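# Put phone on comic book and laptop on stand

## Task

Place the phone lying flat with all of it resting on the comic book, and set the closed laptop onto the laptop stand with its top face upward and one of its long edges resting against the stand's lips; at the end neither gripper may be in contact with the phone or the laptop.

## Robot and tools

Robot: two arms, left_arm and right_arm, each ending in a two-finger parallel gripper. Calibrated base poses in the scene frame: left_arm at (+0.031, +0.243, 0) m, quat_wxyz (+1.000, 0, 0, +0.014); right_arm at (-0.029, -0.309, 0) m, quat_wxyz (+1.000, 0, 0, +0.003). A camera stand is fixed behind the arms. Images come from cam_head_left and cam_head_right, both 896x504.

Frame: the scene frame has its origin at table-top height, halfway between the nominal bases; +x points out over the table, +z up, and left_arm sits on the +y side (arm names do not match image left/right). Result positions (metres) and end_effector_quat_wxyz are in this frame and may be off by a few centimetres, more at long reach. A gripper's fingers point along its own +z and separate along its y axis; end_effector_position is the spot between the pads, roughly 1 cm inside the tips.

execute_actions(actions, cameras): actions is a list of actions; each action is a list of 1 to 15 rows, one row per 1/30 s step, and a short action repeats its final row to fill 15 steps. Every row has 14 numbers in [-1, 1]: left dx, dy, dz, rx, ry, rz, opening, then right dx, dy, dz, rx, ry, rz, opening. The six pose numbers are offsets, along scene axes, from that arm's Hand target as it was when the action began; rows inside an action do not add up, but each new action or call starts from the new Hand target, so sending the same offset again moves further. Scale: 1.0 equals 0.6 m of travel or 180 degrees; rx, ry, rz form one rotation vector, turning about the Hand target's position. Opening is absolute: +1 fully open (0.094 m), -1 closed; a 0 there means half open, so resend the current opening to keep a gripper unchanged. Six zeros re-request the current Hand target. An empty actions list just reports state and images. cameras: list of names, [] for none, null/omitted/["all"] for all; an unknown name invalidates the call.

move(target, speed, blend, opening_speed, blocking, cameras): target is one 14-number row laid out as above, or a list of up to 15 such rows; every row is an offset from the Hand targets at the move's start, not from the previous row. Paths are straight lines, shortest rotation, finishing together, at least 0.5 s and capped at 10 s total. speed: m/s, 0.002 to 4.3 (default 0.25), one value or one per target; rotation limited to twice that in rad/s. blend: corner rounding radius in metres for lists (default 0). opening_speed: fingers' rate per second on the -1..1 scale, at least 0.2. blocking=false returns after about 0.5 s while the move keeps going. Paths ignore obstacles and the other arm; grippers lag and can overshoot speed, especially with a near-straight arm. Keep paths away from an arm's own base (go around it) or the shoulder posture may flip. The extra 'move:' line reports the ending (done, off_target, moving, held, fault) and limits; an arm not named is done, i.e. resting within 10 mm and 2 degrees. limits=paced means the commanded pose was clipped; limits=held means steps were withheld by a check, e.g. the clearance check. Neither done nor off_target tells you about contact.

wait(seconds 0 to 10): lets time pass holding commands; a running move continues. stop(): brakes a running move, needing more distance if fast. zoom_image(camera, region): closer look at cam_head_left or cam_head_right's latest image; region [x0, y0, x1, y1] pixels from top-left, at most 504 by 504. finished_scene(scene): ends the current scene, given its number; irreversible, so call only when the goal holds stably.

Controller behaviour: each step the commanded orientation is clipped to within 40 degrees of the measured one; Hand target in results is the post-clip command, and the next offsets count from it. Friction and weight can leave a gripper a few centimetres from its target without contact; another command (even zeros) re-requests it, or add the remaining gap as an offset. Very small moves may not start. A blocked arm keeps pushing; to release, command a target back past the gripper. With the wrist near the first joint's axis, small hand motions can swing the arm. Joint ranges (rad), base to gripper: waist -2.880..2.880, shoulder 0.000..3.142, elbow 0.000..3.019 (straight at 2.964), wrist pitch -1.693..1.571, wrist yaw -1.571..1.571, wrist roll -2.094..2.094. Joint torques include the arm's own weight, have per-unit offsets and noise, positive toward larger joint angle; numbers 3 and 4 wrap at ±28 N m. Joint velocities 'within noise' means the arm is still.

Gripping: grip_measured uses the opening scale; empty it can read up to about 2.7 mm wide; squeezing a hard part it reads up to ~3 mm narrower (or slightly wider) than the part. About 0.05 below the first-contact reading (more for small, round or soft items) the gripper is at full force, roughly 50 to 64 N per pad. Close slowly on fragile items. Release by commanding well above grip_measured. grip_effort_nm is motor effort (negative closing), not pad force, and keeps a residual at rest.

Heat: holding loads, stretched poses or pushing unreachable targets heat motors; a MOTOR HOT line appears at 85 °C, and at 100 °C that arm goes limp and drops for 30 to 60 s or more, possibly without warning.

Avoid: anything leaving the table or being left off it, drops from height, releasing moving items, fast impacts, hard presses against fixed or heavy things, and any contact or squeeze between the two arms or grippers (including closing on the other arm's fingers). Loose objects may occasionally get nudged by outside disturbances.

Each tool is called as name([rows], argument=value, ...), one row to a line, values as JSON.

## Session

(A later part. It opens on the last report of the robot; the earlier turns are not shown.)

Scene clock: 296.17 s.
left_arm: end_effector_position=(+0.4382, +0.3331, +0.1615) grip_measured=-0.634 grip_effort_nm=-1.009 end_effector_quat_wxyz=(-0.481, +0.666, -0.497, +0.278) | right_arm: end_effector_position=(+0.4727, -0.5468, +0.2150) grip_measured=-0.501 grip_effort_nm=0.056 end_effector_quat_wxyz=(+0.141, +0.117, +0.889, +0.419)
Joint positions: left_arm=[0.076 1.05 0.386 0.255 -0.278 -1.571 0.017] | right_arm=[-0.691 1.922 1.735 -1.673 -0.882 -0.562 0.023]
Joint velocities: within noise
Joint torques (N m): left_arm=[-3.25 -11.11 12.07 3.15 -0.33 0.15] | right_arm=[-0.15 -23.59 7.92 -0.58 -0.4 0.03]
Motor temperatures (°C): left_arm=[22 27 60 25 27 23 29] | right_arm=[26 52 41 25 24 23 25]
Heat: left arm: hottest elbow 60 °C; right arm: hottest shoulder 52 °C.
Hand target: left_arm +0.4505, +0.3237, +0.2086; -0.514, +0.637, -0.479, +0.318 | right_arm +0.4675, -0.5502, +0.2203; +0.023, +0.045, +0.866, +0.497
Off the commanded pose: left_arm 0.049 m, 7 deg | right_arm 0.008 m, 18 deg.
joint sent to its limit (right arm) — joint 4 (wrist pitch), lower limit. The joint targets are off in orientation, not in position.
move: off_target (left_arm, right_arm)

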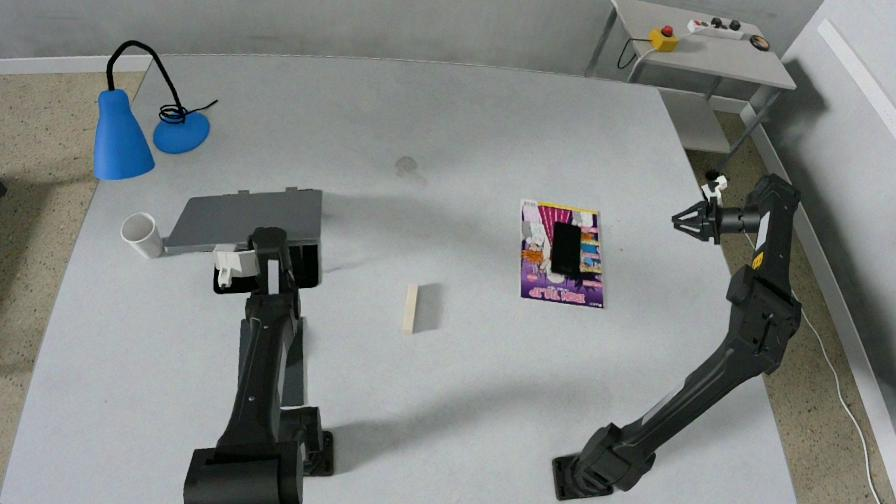

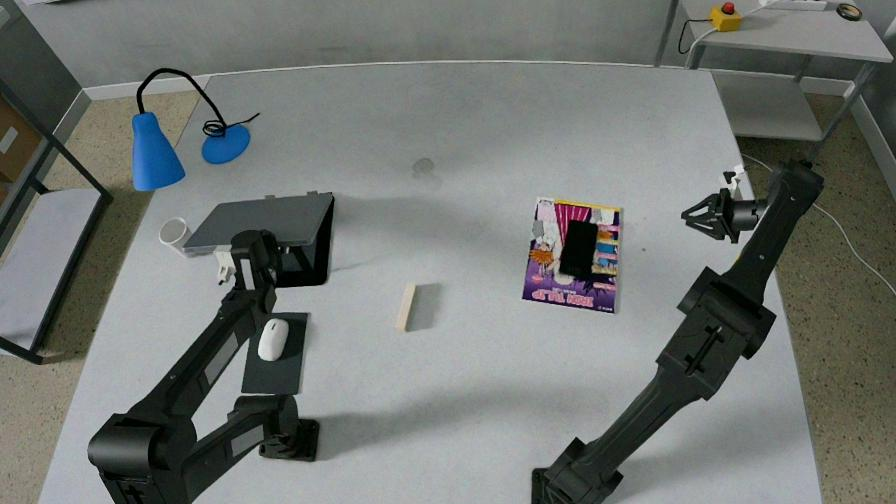

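move(target=[0,-0.025,0.045,0,-0.01,-0.01,-0.9,0,0,0,0,0,0,-0.5], speed=0.06)

zoom_image(camera="cam_head_left", region=[110, 150, 370, 340])

zoom_image(camera="cam_head_right", region=[130, 150, 390, 340])

Scene clock: 305.90 s.
left_arm: end_effector_position=(+0.4326, +0.3152, +0.1635) grip_measured=-0.634 grip_effort_nm=-1.009 end_effector_quat_wxyz=(-0.467, +0.660, -0.517, +0.280) | right_arm: end_effector_position=(+0.4727, -0.5468, +0.2150) grip_measured=-0.501 grip_effort_nm=0.061 end_effector_quat_wxyz=(+0.141, +0.117, +0.889, +0.419)
Joint positions: left_arm=[0.034 1.002 0.386 0.179 -0.278 -1.573 0.017] | right_arm=[-0.691 1.922 1.735 -1.673 -0.882 -0.562 0.023]
Joint velocities: within noise
Joint torques (N m): left_arm=[-2.96 -12.22 14.74 3.6 -0.4 0.16] | right_arm=[-0.15 -23.53 7.94 -0.59 -0.4 0.03]
Motor temperatures (°C): left_arm=[22 27 58 25 27 23 29] | right_arm=[26 52 41 25 24 23 25]
Heat: left arm: hottest elbow 58 °C; right arm: hottest shoulder 52 °C.
Hand target: left_arm +0.4505, +0.3086, +0.2356; -0.516, +0.624, -0.480, +0.336 | right_arm +0.4675, -0.5502, +0.2203; +0.023, +0.045, +0.866, +0.497
Off the commanded pose: left_arm 0.075 m, 10 deg | right_arm 0.008 m, 18 deg.
joint sent to its limit (right arm) — joint 4 (wrist pitch), lower limit. The joint targets are off in orientation, not in position.
move: off_target (left_arm, right_arm)

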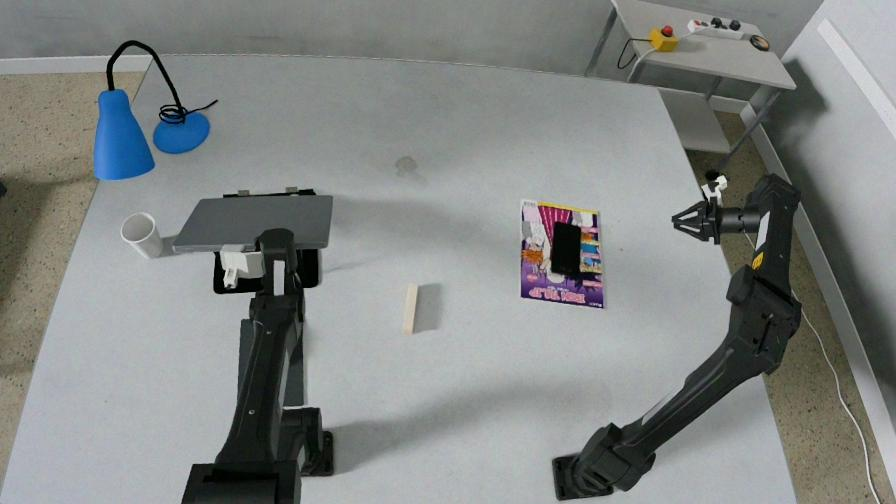

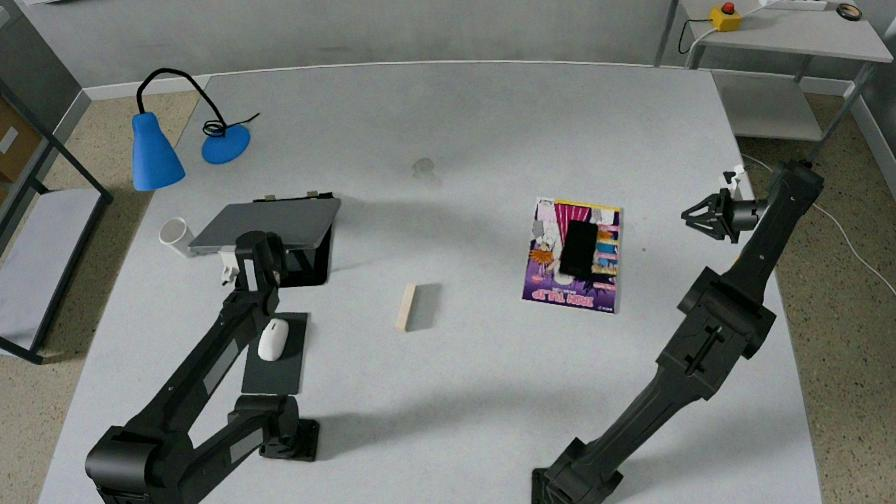

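Scaled by 1.938.

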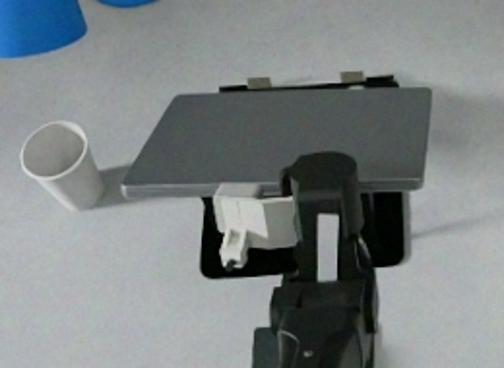

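Scaled by 1.938.

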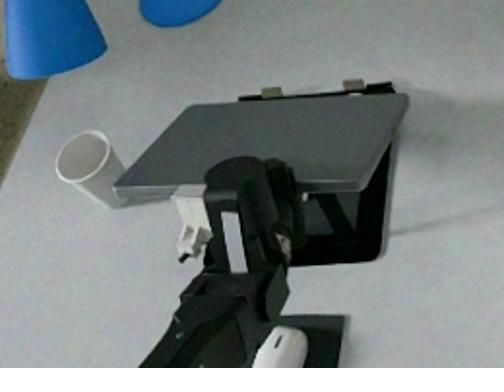

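move(target=[0.015,0.0,-0.05,0,0.015,0.01,-0.9,0,0,0,0,0,0,-0.5], speed=0.05)

zoom_image(camera="cam_head_left", region=[110, 150, 370, 340])

zoom_image(camera="cam_head_right", region=[130, 150, 390, 340])

Scene clock: 310.93 s.
left_arm: end_effector_position=(+0.4351, +0.3142, +0.1611) grip_measured=-0.635 grip_effort_nm=-1.009 end_effector_quat_wxyz=(-0.476, +0.665, -0.506, +0.273) | right_arm: end_effector_position=(+0.4727, -0.5468, +0.2150) grip_measured=-0.501 grip_effort_nm=0.056 end_effector_quat_wxyz=(+0.141, +0.117, +0.889, +0.419)
Joint positions: left_arm=[0.009 1.027 0.386 0.207 -0.332 -1.591 0.017] | right_arm=[-0.691 1.922 1.735 -1.673 -0.882 -0.562 0.023]
Joint velocities: within noise
Joint torques (N m): left_arm=[-3.31 -6.48 14.16 4.05 -0.41 0.15] | right_arm=[-0.15 -23.59 7.95 -0.61 -0.4 0.03]
Motor temperatures (°C): left_arm=[22 27 57 25 27 23 29] | right_arm=[26 52 41 25 24 23 25]
Heat: left arm: hottest elbow 57 °C; right arm: hottest shoulder 52 °C.
Hand target: left_arm +0.4595, +0.3087, +0.2056; -0.510, +0.640, -0.482, +0.313 | right_arm +0.4675, -0.5502, +0.2203; +0.023, +0.045, +0.866, +0.497
Off the commanded pose: left_arm 0.051 m, 7 deg | right_arm 0.008 m, 18 deg.
joint sent to its limit (right arm) — joint 4 (wrist pitch), lower limit. The joint targets are off in orientation, not in position.
move: off_target (left_arm, right_arm)

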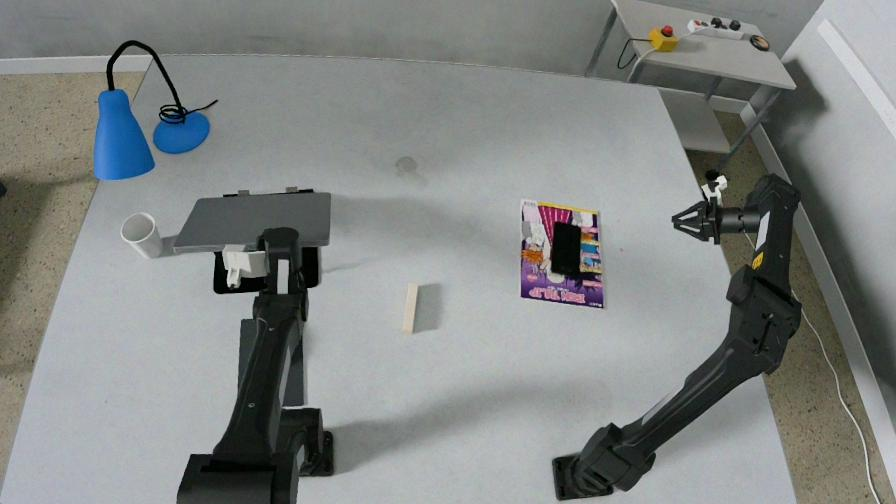

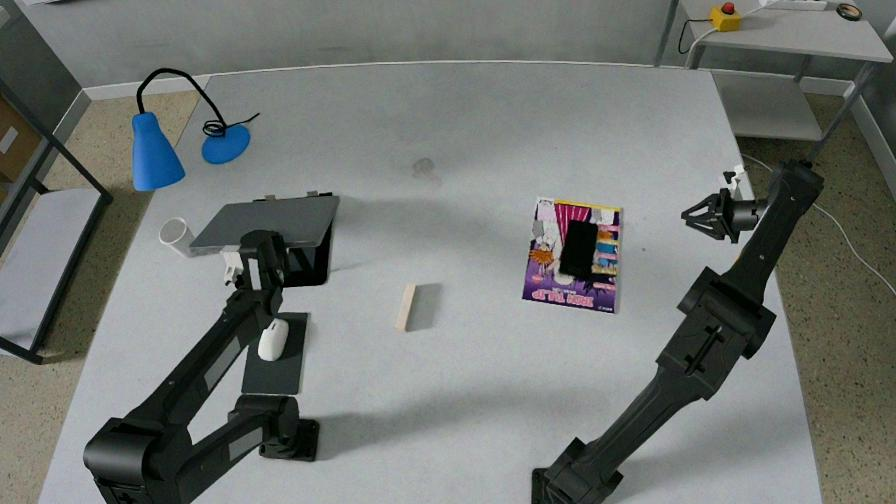

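Scaled by 1.938.

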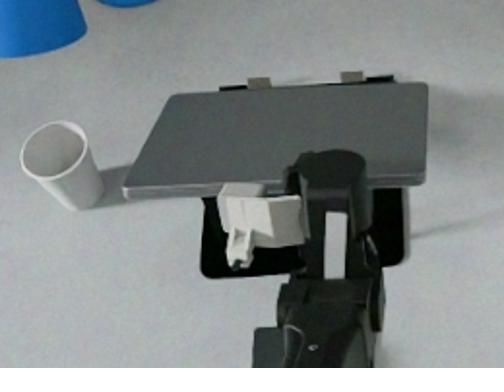

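Scaled by 1.938.

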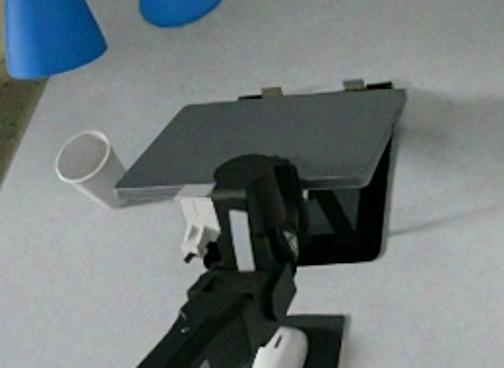

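move(target=[0.005,0.0,-0.06,0,0.015,0.003,-0.9,0,0,0,0,0,0,-0.5], speed=0.05)

zoom_image(camera="cam_head_left", region=[110, 150, 370, 340])

zoom_image(camera="cam_head_right", region=[130, 150, 390, 340])

Scene clock: 314.70 s.
left_arm: end_effector_position=(+0.4472, +0.3141, +0.1578) grip_measured=-0.636 grip_effort_nm=-1.004 end_effector_quat_wxyz=(-0.487, +0.665, -0.488, +0.287) | right_arm: end_effector_position=(+0.4727, -0.5468, +0.2150) grip_measured=-0.501 grip_effort_nm=0.061 end_effector_quat_wxyz=(+0.141, +0.117, +0.889, +0.419)
Joint positions: left_arm=[0.001 1.097 0.386 0.316 -0.348 -1.612 0.017] | right_arm=[-0.691 1.922 1.735 -1.673 -0.882 -0.562 0.023]
Joint velocities: within noise
Joint torques (N m): left_arm=[-3.43 -4.31 11.92 3 -0.4 0.32] | right_arm=[-0.15 -23.53 7.92 -0.61 -0.4 0.03]
Motor temperatures (°C): left_arm=[22 27 57 25 27 23 29] | right_arm=[26 52 41 25 24 23 25]
Heat: left arm: hottest elbow 57 °C; right arm: hottest shoulder 52 °C.
Hand target: left_arm +0.4625, +0.3088, +0.1696; -0.500, +0.649, -0.491, +0.295 | right_arm +0.4675, -0.5502, +0.2203; +0.023, +0.045, +0.866, +0.497
Off the commanded pose: left_arm 0.020 m, 3 deg | right_arm 0.008 m, 18 deg.
joint sent to its limit (right arm) — joint 4 (wrist pitch), lower limit. The joint targets are off in orientation, not in position.
move: off_target (left_arm, right_arm)

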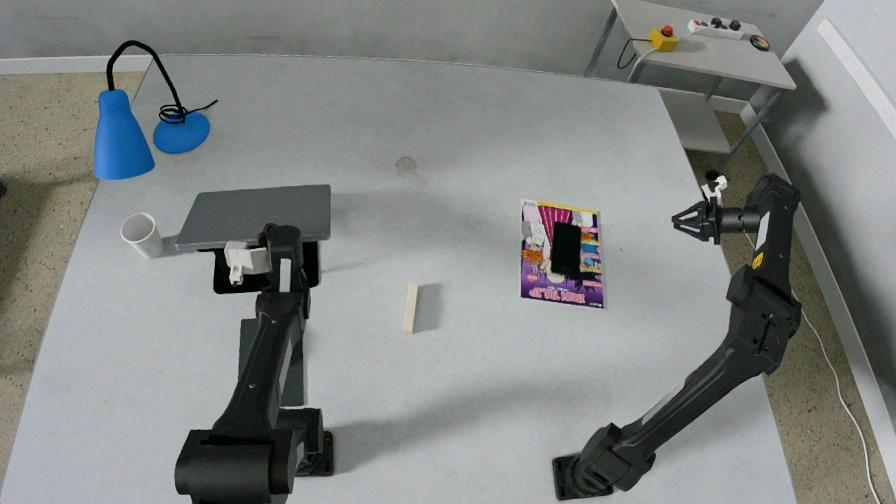

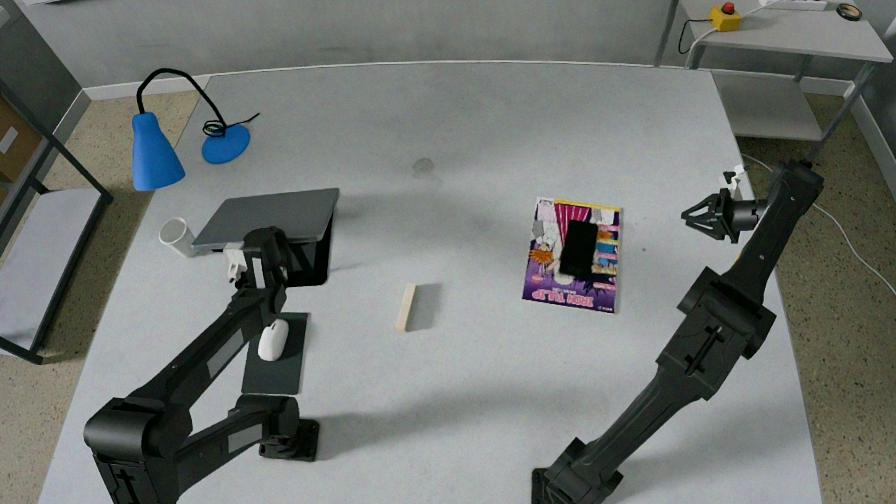

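Scaled by 1.938.

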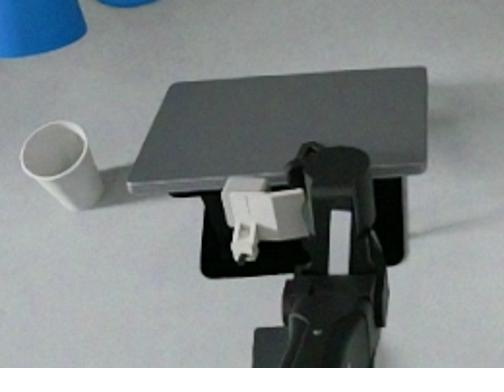

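Scaled by 1.938.

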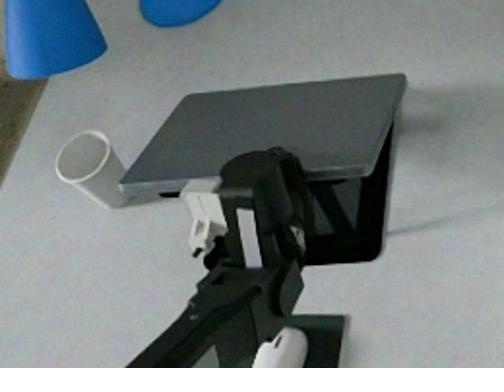

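move(target=[-0.04,0.0,0.015,0,0.015,0.0,-0.9,0,0,0,0,0,0,-0.5], speed=0.05)

zoom_image(camera="cam_head_left", region=[110, 150, 370, 340])

zoom_image(camera="cam_head_right", region=[130, 150, 390, 340])

Scene clock: 320.23 s.
left_arm: end_effector_position=(+0.4339, +0.3128, +0.1580) grip_measured=-0.636 grip_effort_nm=-1.009 end_effector_quat_wxyz=(-0.472, +0.673, -0.500, +0.272) | right_arm: end_effector_position=(+0.4727, -0.5468, +0.2150) grip_measured=-0.501 grip_effort_nm=0.056 end_effector_quat_wxyz=(+0.141, +0.117, +0.889, +0.419)
Joint positions: left_arm=[0 1.03 0.386 0.197 -0.345 -1.616 0.017] | right_arm=[-0.691 1.922 1.735 -1.673 -0.882 -0.562 0.023]
Joint velocities: within noise
Joint torques (N m): left_arm=[-2.14 -8.94 11.06 1.69 -0.44 0.35] | right_arm=[-0.09 -23.59 7.9 -0.64 -0.4 0.03]
Motor temperatures (°C): left_arm=[22 27 55 25 27 24 29] | right_arm=[26 52 41 25 24 23 25]
Heat: left arm: hottest elbow 55 °C; right arm: hottest shoulder 52 °C.
Hand target: left_arm +0.4385, +0.3087, +0.1786; -0.488, +0.656, -0.503, +0.280 | right_arm +0.4675, -0.5502, +0.2203; +0.023, +0.045, +0.866, +0.497
Off the commanded pose: left_arm 0.021 m, 3 deg | right_arm 0.008 m, 18 deg.
joint sent to its limit (right arm) — joint 4 (wrist pitch), lower limit. The joint targets are off in orientation, not in position.
move: off_target (left_arm, right_arm)

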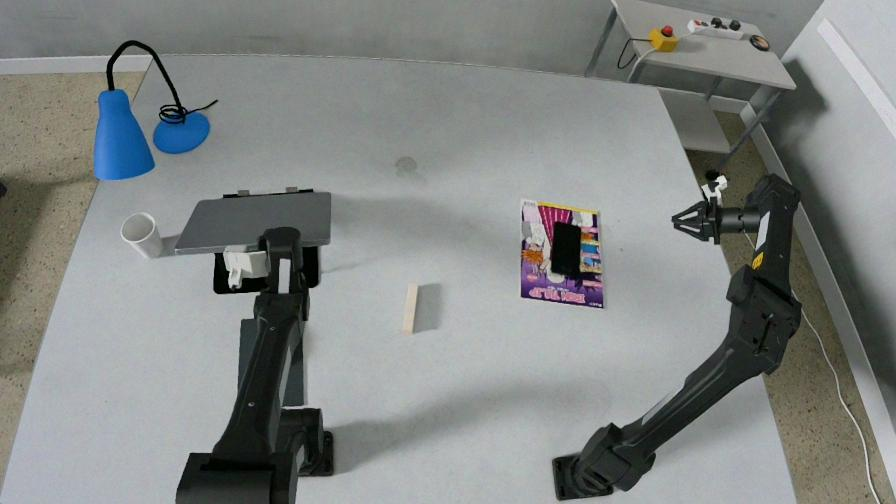

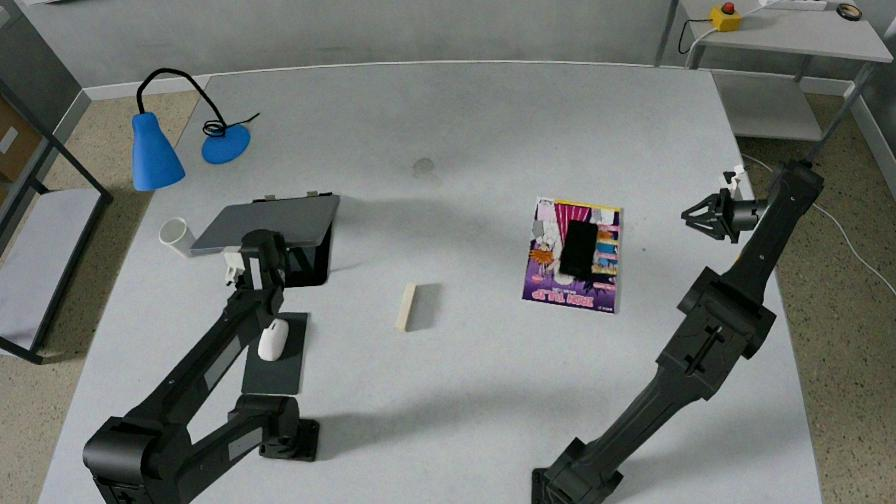

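Scaled by 1.938.

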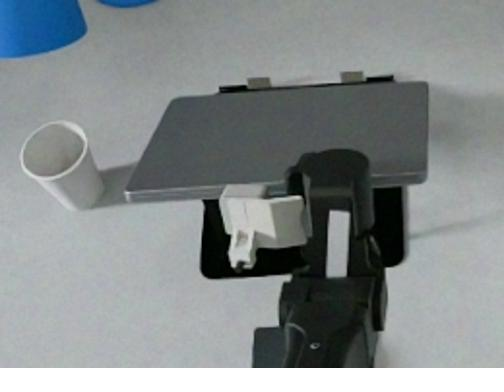

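Scaled by 1.938.

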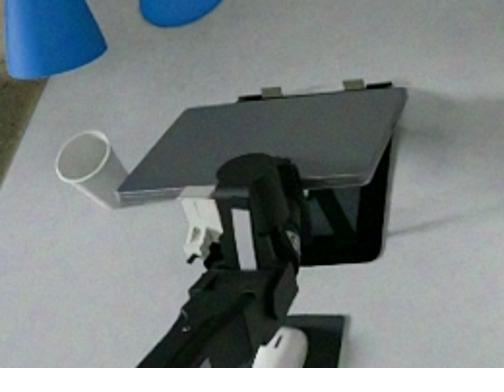

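move([
  [-0.007,0.005,-0.03,0,0.014,0,-0.9,0,0,0,0,0,0,-0.5],
], speed=0.05, cameras=[])

move(target=[0,0,0,0,0,0,-0.4,0,0,0,0,0,0,-0.5], opening_speed=0.3)

zoom_image(camera="cam_head_left", region=[110, 150, 370, 340])

zoom_image(camera="cam_head_right", region=[130, 150, 390, 340])

Scene clock: 324.50 s.
left_arm: end_effector_position=(+0.4339, +0.3126, +0.1578) grip_measured=-0.636 grip_effort_nm=-1.009 end_effector_quat_wxyz=(-0.471, +0.673, -0.501, +0.272) | right_arm: end_effector_position=(+0.4727, -0.5468, +0.2150) grip_measured=-0.501 grip_effort_nm=0.061 end_effector_quat_wxyz=(+0.141, +0.117, +0.889, +0.419)
Joint positions: left_arm=[0 1.03 0.386 0.195 -0.343 -1.616 0.017] | right_arm=[-0.691 1.922 1.735 -1.673 -0.882 -0.562 0.023]
Joint velocities: within noise
Joint torques (N m): left_arm=[-1.08 -6.59 9.88 1.69 -0.11 0.46] | right_arm=[-0.21 -23.59 7.92 -0.64 -0.4 0.03]
Motor temperatures (°C): left_arm=[22 27 54 25 27 24 29] | right_arm=[26 52 41 25 24 23 25]
Heat: left arm: hottest elbow 54 °C; right arm: hottest shoulder 52 °C.
Hand target: left_arm +0.4343, +0.3117, +0.1606; -0.477, +0.662, -0.514, +0.265 | right_arm +0.4675, -0.5502, +0.2203; +0.023, +0.045, +0.866, +0.497
Off the commanded pose: left_arm 0.003 m, 2 deg | right_arm 0.008 m, 18 deg.
joint sent to its limit (right arm) — joint 4 (wrist pitch), lower limit. The joint targets are off in orientation, not in position.
move: off_target (right_arm)
No camera images: "cameras" was empty.

Scene clock: 326.47 s.
left_arm: end_effector_position=(+0.4347, +0.3124, +0.1612) grip_measured=-0.404 grip_effort_nm=0.173 end_effector_quat_wxyz=(-0.475, +0.668, -0.502, +0.274) | right_arm: end_effector_position=(+0.4727, -0.5468, +0.2150) grip_measured=-0.501 grip_effort_nm=0.061 end_effector_quat_wxyz=(+0.141, +0.117, +0.889, +0.419)
Joint positions: left_arm=[0 1.026 0.386 0.204 -0.342 -1.605 0.028] | right_arm=[-0.691 1.922 1.735 -1.673 -0.882 -0.562 0.023]
Joint velocities: within noise
Joint torques (N m): left_arm=[-0.79 -5.54 9.8 1.42 -0.18 0.32] | right_arm=[-0.09 -23.53 7.91 -0.61 -0.4 0.03]
Motor temperatures (°C): left_arm=[22 27 54 25 27 24 29] | right_arm=[26 52 41 25 24 23 25]
Heat: left arm: hottest elbow 54 °C; right arm: hottest shoulder 52 °C.
Hand target: left_arm +0.4343, +0.3118, +0.1606; -0.477, +0.662, -0.514, +0.265 | right_arm +0.4675, -0.5502, +0.2203; +0.023, +0.045, +0.866, +0.497
Off the commanded pose: left_arm 0.001 m, 2 deg | right_arm 0.008 m, 18 deg.
joint sent to its limit (right arm) — joint 4 (wrist pitch), lower limit. The joint targets are off in orientation, not in position.
move: off_target (right_arm)

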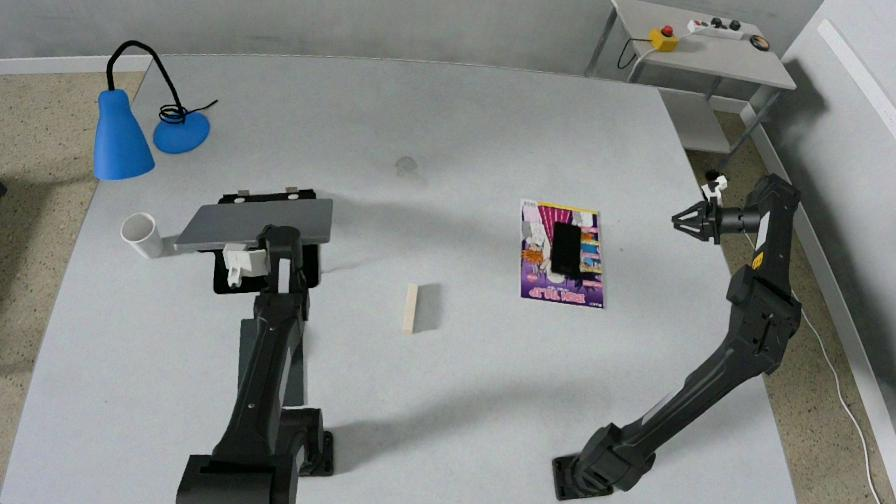

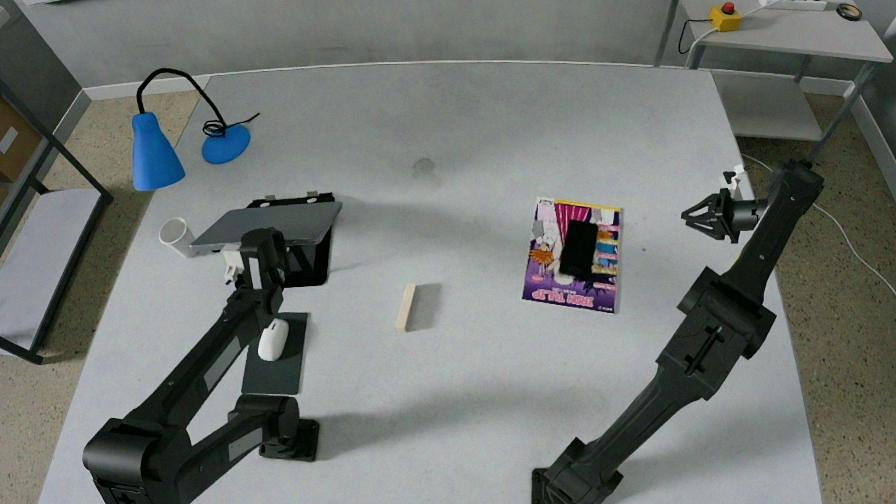

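Scaled by 1.938.

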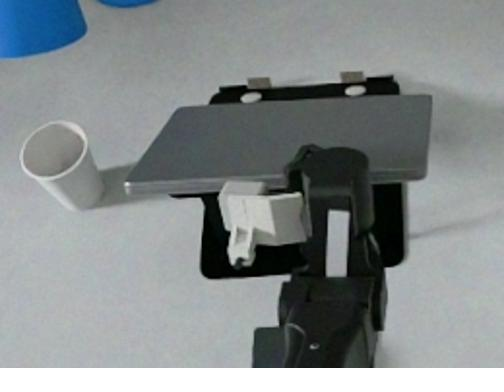

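Scaled by 1.938.

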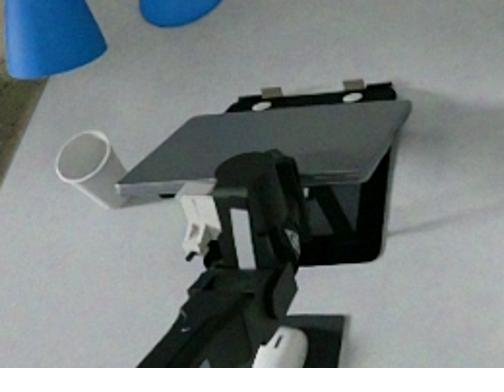

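move(target=[0,0,0.0,0,0,0,-0.1,0,0,0,0,0,0,-0.5], opening_speed=0.3)

zoom_image(camera="cam_head_left", region=[110, 150, 370, 340])

zoom_image(camera="cam_head_right", region=[130, 150, 390, 340])

Scene clock: 333.07 s.
left_arm: end_effector_position=(+0.4358, +0.3124, +0.1679) grip_measured=-0.104 grip_effort_nm=0.193 end_effector_quat_wxyz=(-0.481, +0.665, -0.497, +0.282) | right_arm: end_effector_position=(+0.4727, -0.5468, +0.2150) grip_measured=-0.501 grip_effort_nm=0.061 end_effector_quat_wxyz=(+0.141, +0.117, +0.889, +0.419)
Joint positions: left_arm=[0 1.016 0.387 0.214 -0.342 -1.605 0.042] | right_arm=[-0.691 1.922 1.735 -1.673 -0.882 -0.562 0.023]
Joint velocities: within noise
Joint torques (N m): left_arm=[-1.73 -4.95 9.85 0.91 -0.13 0.4] | right_arm=[-0.21 -23.59 7.92 -0.61 -0.4 0.03]
Motor temperatures (°C): left_arm=[22 27 53 24 27 24 29] | right_arm=[26 52 41 25 24 23 25]
Heat: left arm: hottest elbow 53 °C; right arm: hottest shoulder 52 °C.
Hand target: left_arm +0.4343, +0.3118, +0.1607; -0.477, +0.662, -0.514, +0.265 | right_arm +0.4675, -0.5502, +0.2203; +0.023, +0.045, +0.866, +0.497
Off the commanded pose: left_arm 0.007 m, 3 deg | right_arm 0.008 m, 18 deg.
joint sent to its limit (right arm) — joint 4 (wrist pitch), lower limit. The joint targets are off in orientation, not in position.
move: off_target (left_arm, right_arm)

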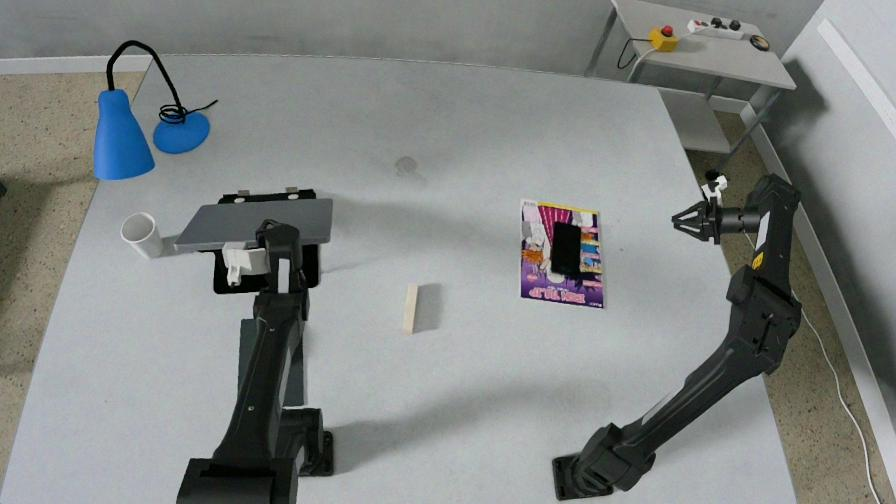

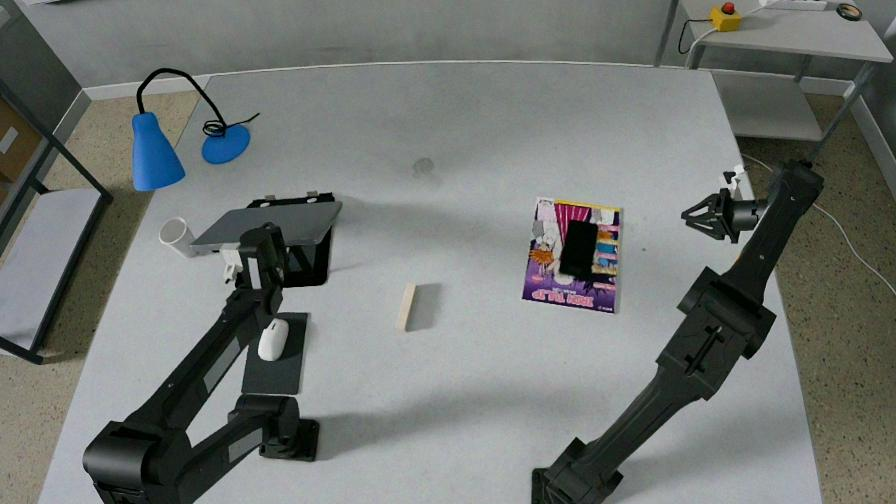

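Scaled by 1.938.

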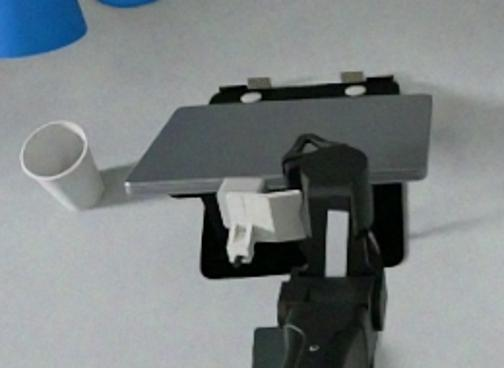

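Scaled by 1.938.

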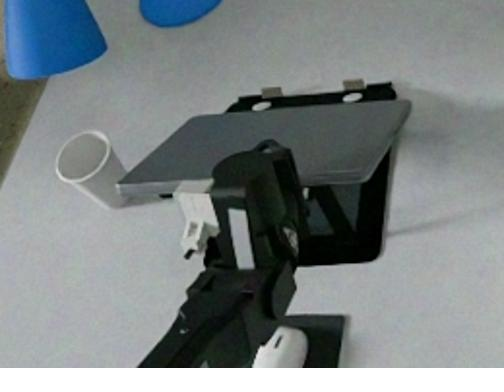

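move(target=[0,0,0.0,0,0.03,0,-0.9,0,0,0,0,0,0,-0.5], opening_speed=0.3, speed=0.05, cameras=[])

move(target=[0.05,0,0.05,0,0,0,-0.9,0,0,0,0,0,0,-0.5], speed=0.06)

zoom_image(camera="cam_head_left", region=[110, 150, 370, 340])

zoom_image(camera="cam_head_right", region=[130, 150, 390, 340])

Scene clock: 342.43 s.
left_arm: end_effector_position=(+0.4319, +0.3120, +0.1564) grip_measured=-0.634 grip_effort_nm=-1.009 end_effector_quat_wxyz=(-0.450, +0.680, -0.524, +0.244) | right_arm: end_effector_position=(+0.4727, -0.5468, +0.2150) grip_measured=-0.501 grip_effort_nm=0.061 end_effector_quat_wxyz=(+0.141, +0.117, +0.889, +0.419)
Joint positions: left_arm=[0 1.014 0.428 0.057 -0.34 -1.603 0.017] | right_arm=[-0.691 1.922 1.735 -1.673 -0.882 -0.562 0.023]
Joint velocities: within noise
Joint torques (N m): left_arm=[-1.08 -6.07 11.56 0.8 -0.32 0.34] | right_arm=[-0.09 -23.59 7.91 -0.64 -0.39 0.02]
Motor temperatures (°C): left_arm=[22 27 51 24 27 24 28] | right_arm=[26 52 41 25 24 23 25]
Heat: left arm: hottest elbow 51 °C; right arm: hottest shoulder 52 °C.
Hand target: left_arm +0.4343, +0.3117, +0.1606; -0.452, +0.674, -0.536, +0.234 | right_arm +0.4675, -0.5502, +0.2203; +0.023, +0.045, +0.866, +0.497
Off the commanded pose: left_arm 0.005 m, 2 deg | right_arm 0.008 m, 18 deg.
joint sent to its limit (right arm) — joint 4 (wrist pitch), lower limit. The joint targets are off in orientation, not in position.
move: off_target (right_arm)
No camera images: "cameras" was empty.

Scene clock: 343.70 s.
left_arm: end_effector_position=(+0.4401, +0.3126, +0.1585) grip_measured=-0.635 grip_effort_nm=-1.009 end_effector_quat_wxyz=(-0.435, +0.688, -0.534, +0.225) | right_arm: end_effector_position=(+0.4727, -0.5468, +0.2150) grip_measured=-0.501 grip_effort_nm=0.061 end_effector_quat_wxyz=(+0.141, +0.117, +0.889, +0.419)
Joint positions: left_arm=[0 1.039 0.483 -0.028 -0.342 -1.607 0.017] | right_arm=[-0.691 1.922 1.735 -1.673 -0.882 -0.562 0.023]
Joint velocities: within noise
Joint torques (N m): left_arm=[-2.67 -6.42 17.11 0.95 -0.46 0.37] | right_arm=[-0.09 -23.53 7.94 -0.59 -0.4 0.03]
Motor temperatures (°C): left_arm=[22 27 51 24 27 24 28] | right_arm=[26 52 41 25 24 23 25]
Heat: left arm: hottest elbow 51 °C; right arm: hottest shoulder 52 °C.
Hand target: left_arm +0.4644, +0.3118, +0.1907; -0.452, +0.674, -0.535, +0.234 | right_arm +0.4675, -0.5502, +0.2203; +0.023, +0.045, +0.866, +0.497
Off the commanded pose: left_arm 0.040 m, 3 deg | right_arm 0.008 m, 18 deg.
joint sent to its limit (right arm) — joint 4 (wrist pitch), lower limit. The joint targets are off in orientation, not in position.
move: off_target (left_arm, right_arm)

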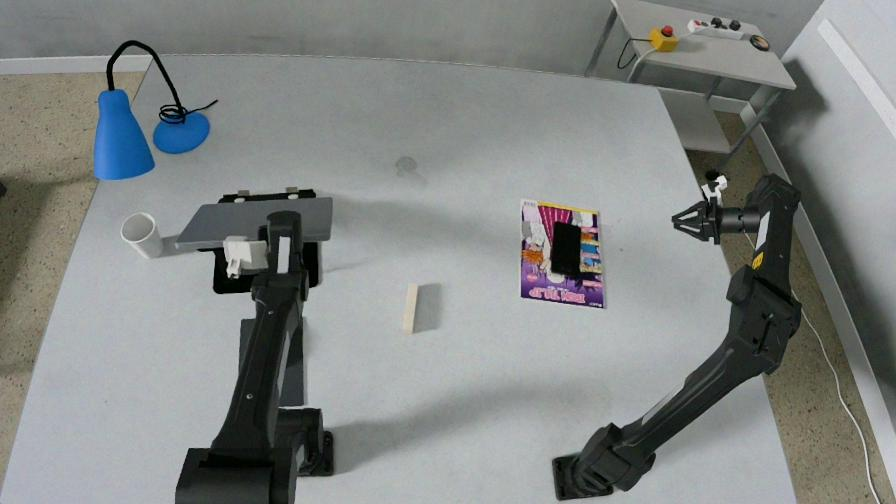

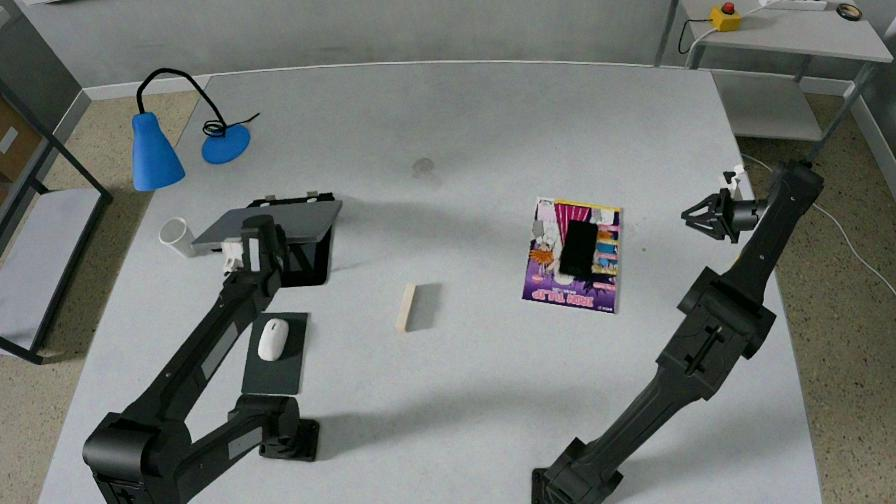

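Scaled by 1.938.

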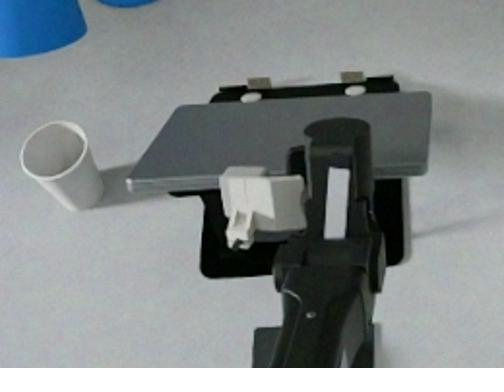

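Scaled by 1.938.

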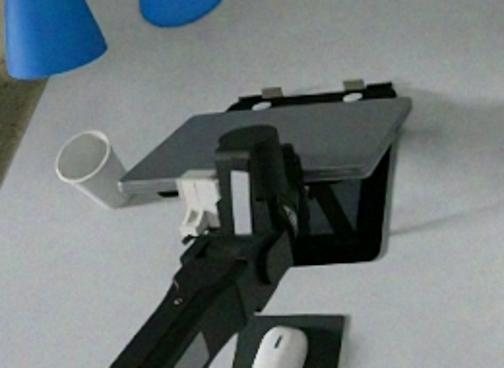

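move(target=[0.06,-0.005,0.01,0,0,0,-0.9,0,0,0,0,0,0,-0.5], speed=0.06)

zoom_image(camera="cam_head_left", region=[110, 150, 370, 340])

zoom_image(camera="cam_head_right", region=[130, 150, 390, 340])

Scene clock: 347.60 s.
left_arm: end_effector_position=(+0.4683, +0.3136, +0.1515) grip_measured=-0.635 grip_effort_nm=-1.004 end_effector_quat_wxyz=(-0.426, +0.694, -0.541, +0.210) | right_arm: end_effector_position=(+0.4727, -0.5468, +0.2150) grip_measured=-0.501 grip_effort_nm=0.061 end_effector_quat_wxyz=(+0.141, +0.117, +0.889, +0.419)
Joint positions: left_arm=[-0.003 1.153 0.559 -0.03 -0.352 -1.611 0.017] | right_arm=[-0.691 1.922 1.735 -1.673 -0.882 -0.562 0.023]
Joint velocities: within noise
Joint torques (N m): left_arm=[-2.43 -8.76 17.65 1.28 -0.52 0.31] | right_arm=[-0.21 -23.53 7.94 -0.58 -0.4 0.04]
Motor temperatures (°C): left_arm=[22 27 52 24 27 24 28] | right_arm=[26 53 41 25 24 23 25]
Heat: left arm: hottest elbow 52 °C; right arm: hottest shoulder 53 °C.
Hand target: left_arm +0.5003, +0.3086, +0.1966; -0.452, +0.674, -0.536, +0.234 | right_arm +0.4675, -0.5502, +0.2203; +0.023, +0.045, +0.866, +0.497
Off the commanded pose: left_arm 0.056 m, 5 deg | right_arm 0.008 m, 18 deg.
joint sent to its limit (right arm) — joint 4 (wrist pitch), lower limit. The joint targets are off in orientation, not in position.
move: off_target (left_arm, right_arm)

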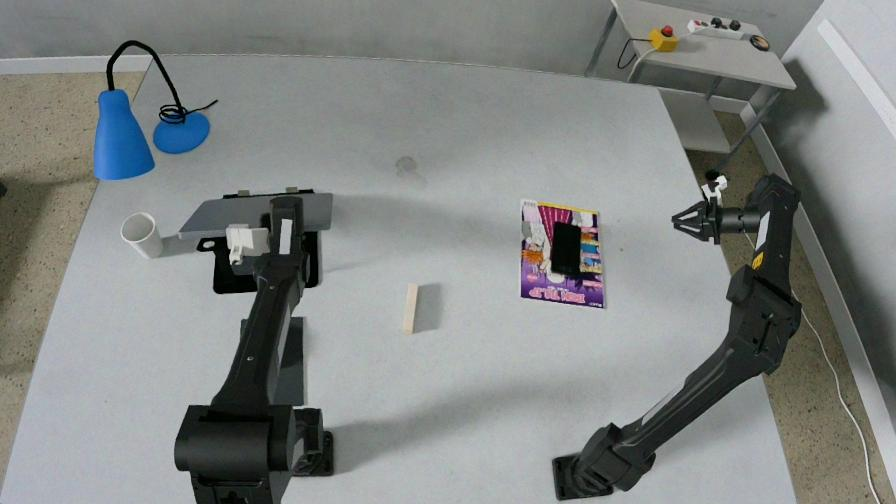

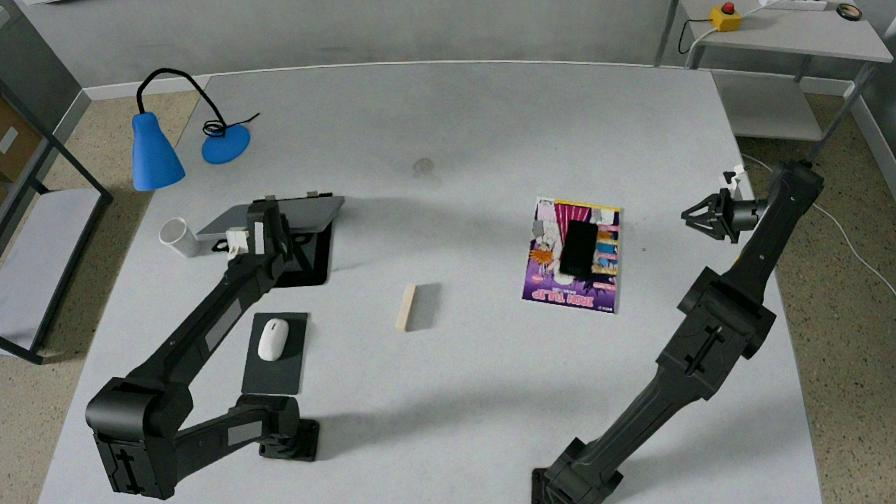

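Scaled by 1.938.

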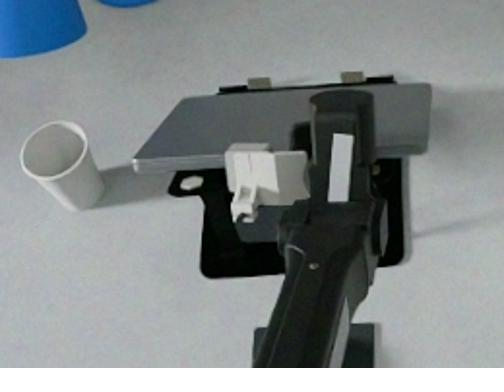

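Scaled by 1.938.

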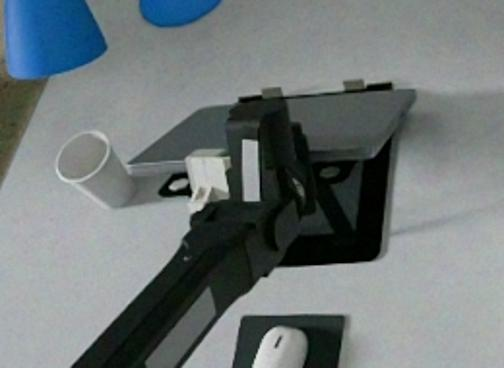

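move(target=[-0.025,0.0,-0.055,0,-0.005,0.01,-0.9,0,0,0,0,0,0,-0.5], speed=0.06)

zoom_image(camera="cam_head_left", region=[110, 150, 370, 340])

zoom_image(camera="cam_head_right", region=[130, 150, 390, 340])

Scene clock: 355.00 s.
left_arm: end_effector_position=(+0.4772, +0.3124, +0.1475) grip_measured=-0.635 grip_effort_nm=-1.004 end_effector_quat_wxyz=(-0.438, +0.693, -0.530, +0.215) | right_arm: end_effector_position=(+0.4727, -0.5468, +0.2150) grip_measured=-0.501 grip_effort_nm=0.056 end_effector_quat_wxyz=(+0.141, +0.117, +0.889, +0.419)
Joint positions: left_arm=[-0.016 1.194 0.556 0.039 -0.379 -1.621 0.017] | right_arm=[-0.691 1.922 1.735 -1.673 -0.882 -0.562 0.023]
Joint velocities: within noise
Joint torques (N m): left_arm=[-2.02 -9.64 9.89 3.4 -0.78 0.15] | right_arm=[-0.09 -23.59 7.94 -0.62 -0.4 0.03]
Motor temperatures (°C): left_arm=[22 27 51 24 27 24 29] | right_arm=[26 53 41 25 24 23 25]
Heat: left arm: hottest elbow 51 °C; right arm: hottest shoulder 53 °C.
Hand target: left_arm +0.4853, +0.3086, +0.1637; -0.460, +0.680, -0.521, +0.232 | right_arm +0.4675, -0.5502, +0.2203; +0.023, +0.045, +0.866, +0.497
Off the commanded pose: left_arm 0.018 m, 4 deg | right_arm 0.008 m, 18 deg.
joint sent to its limit (right arm) — joint 4 (wrist pitch), lower limit. The joint targets are off in orientation, not in position.
move: off_target (left_arm, right_arm)

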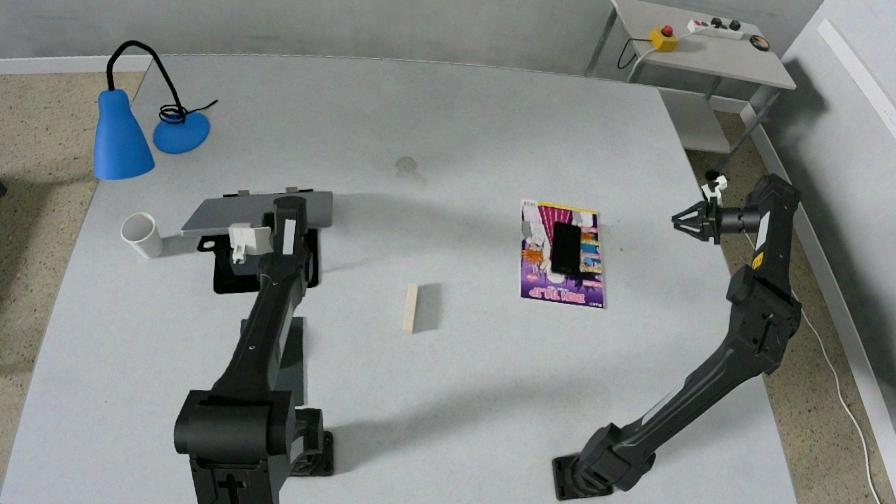

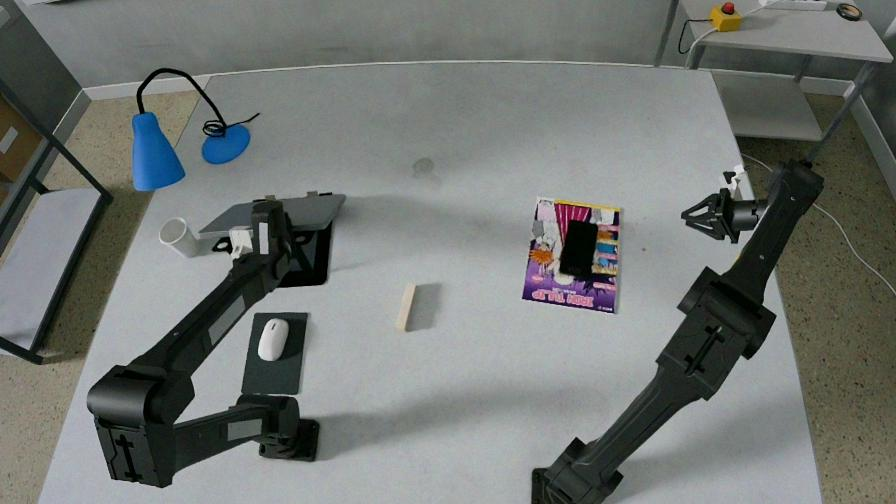

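Scaled by 1.938.

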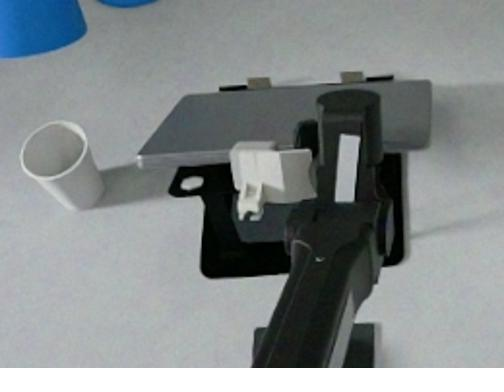

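Scaled by 1.938.

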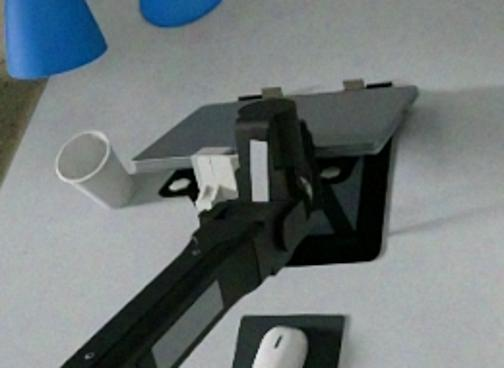

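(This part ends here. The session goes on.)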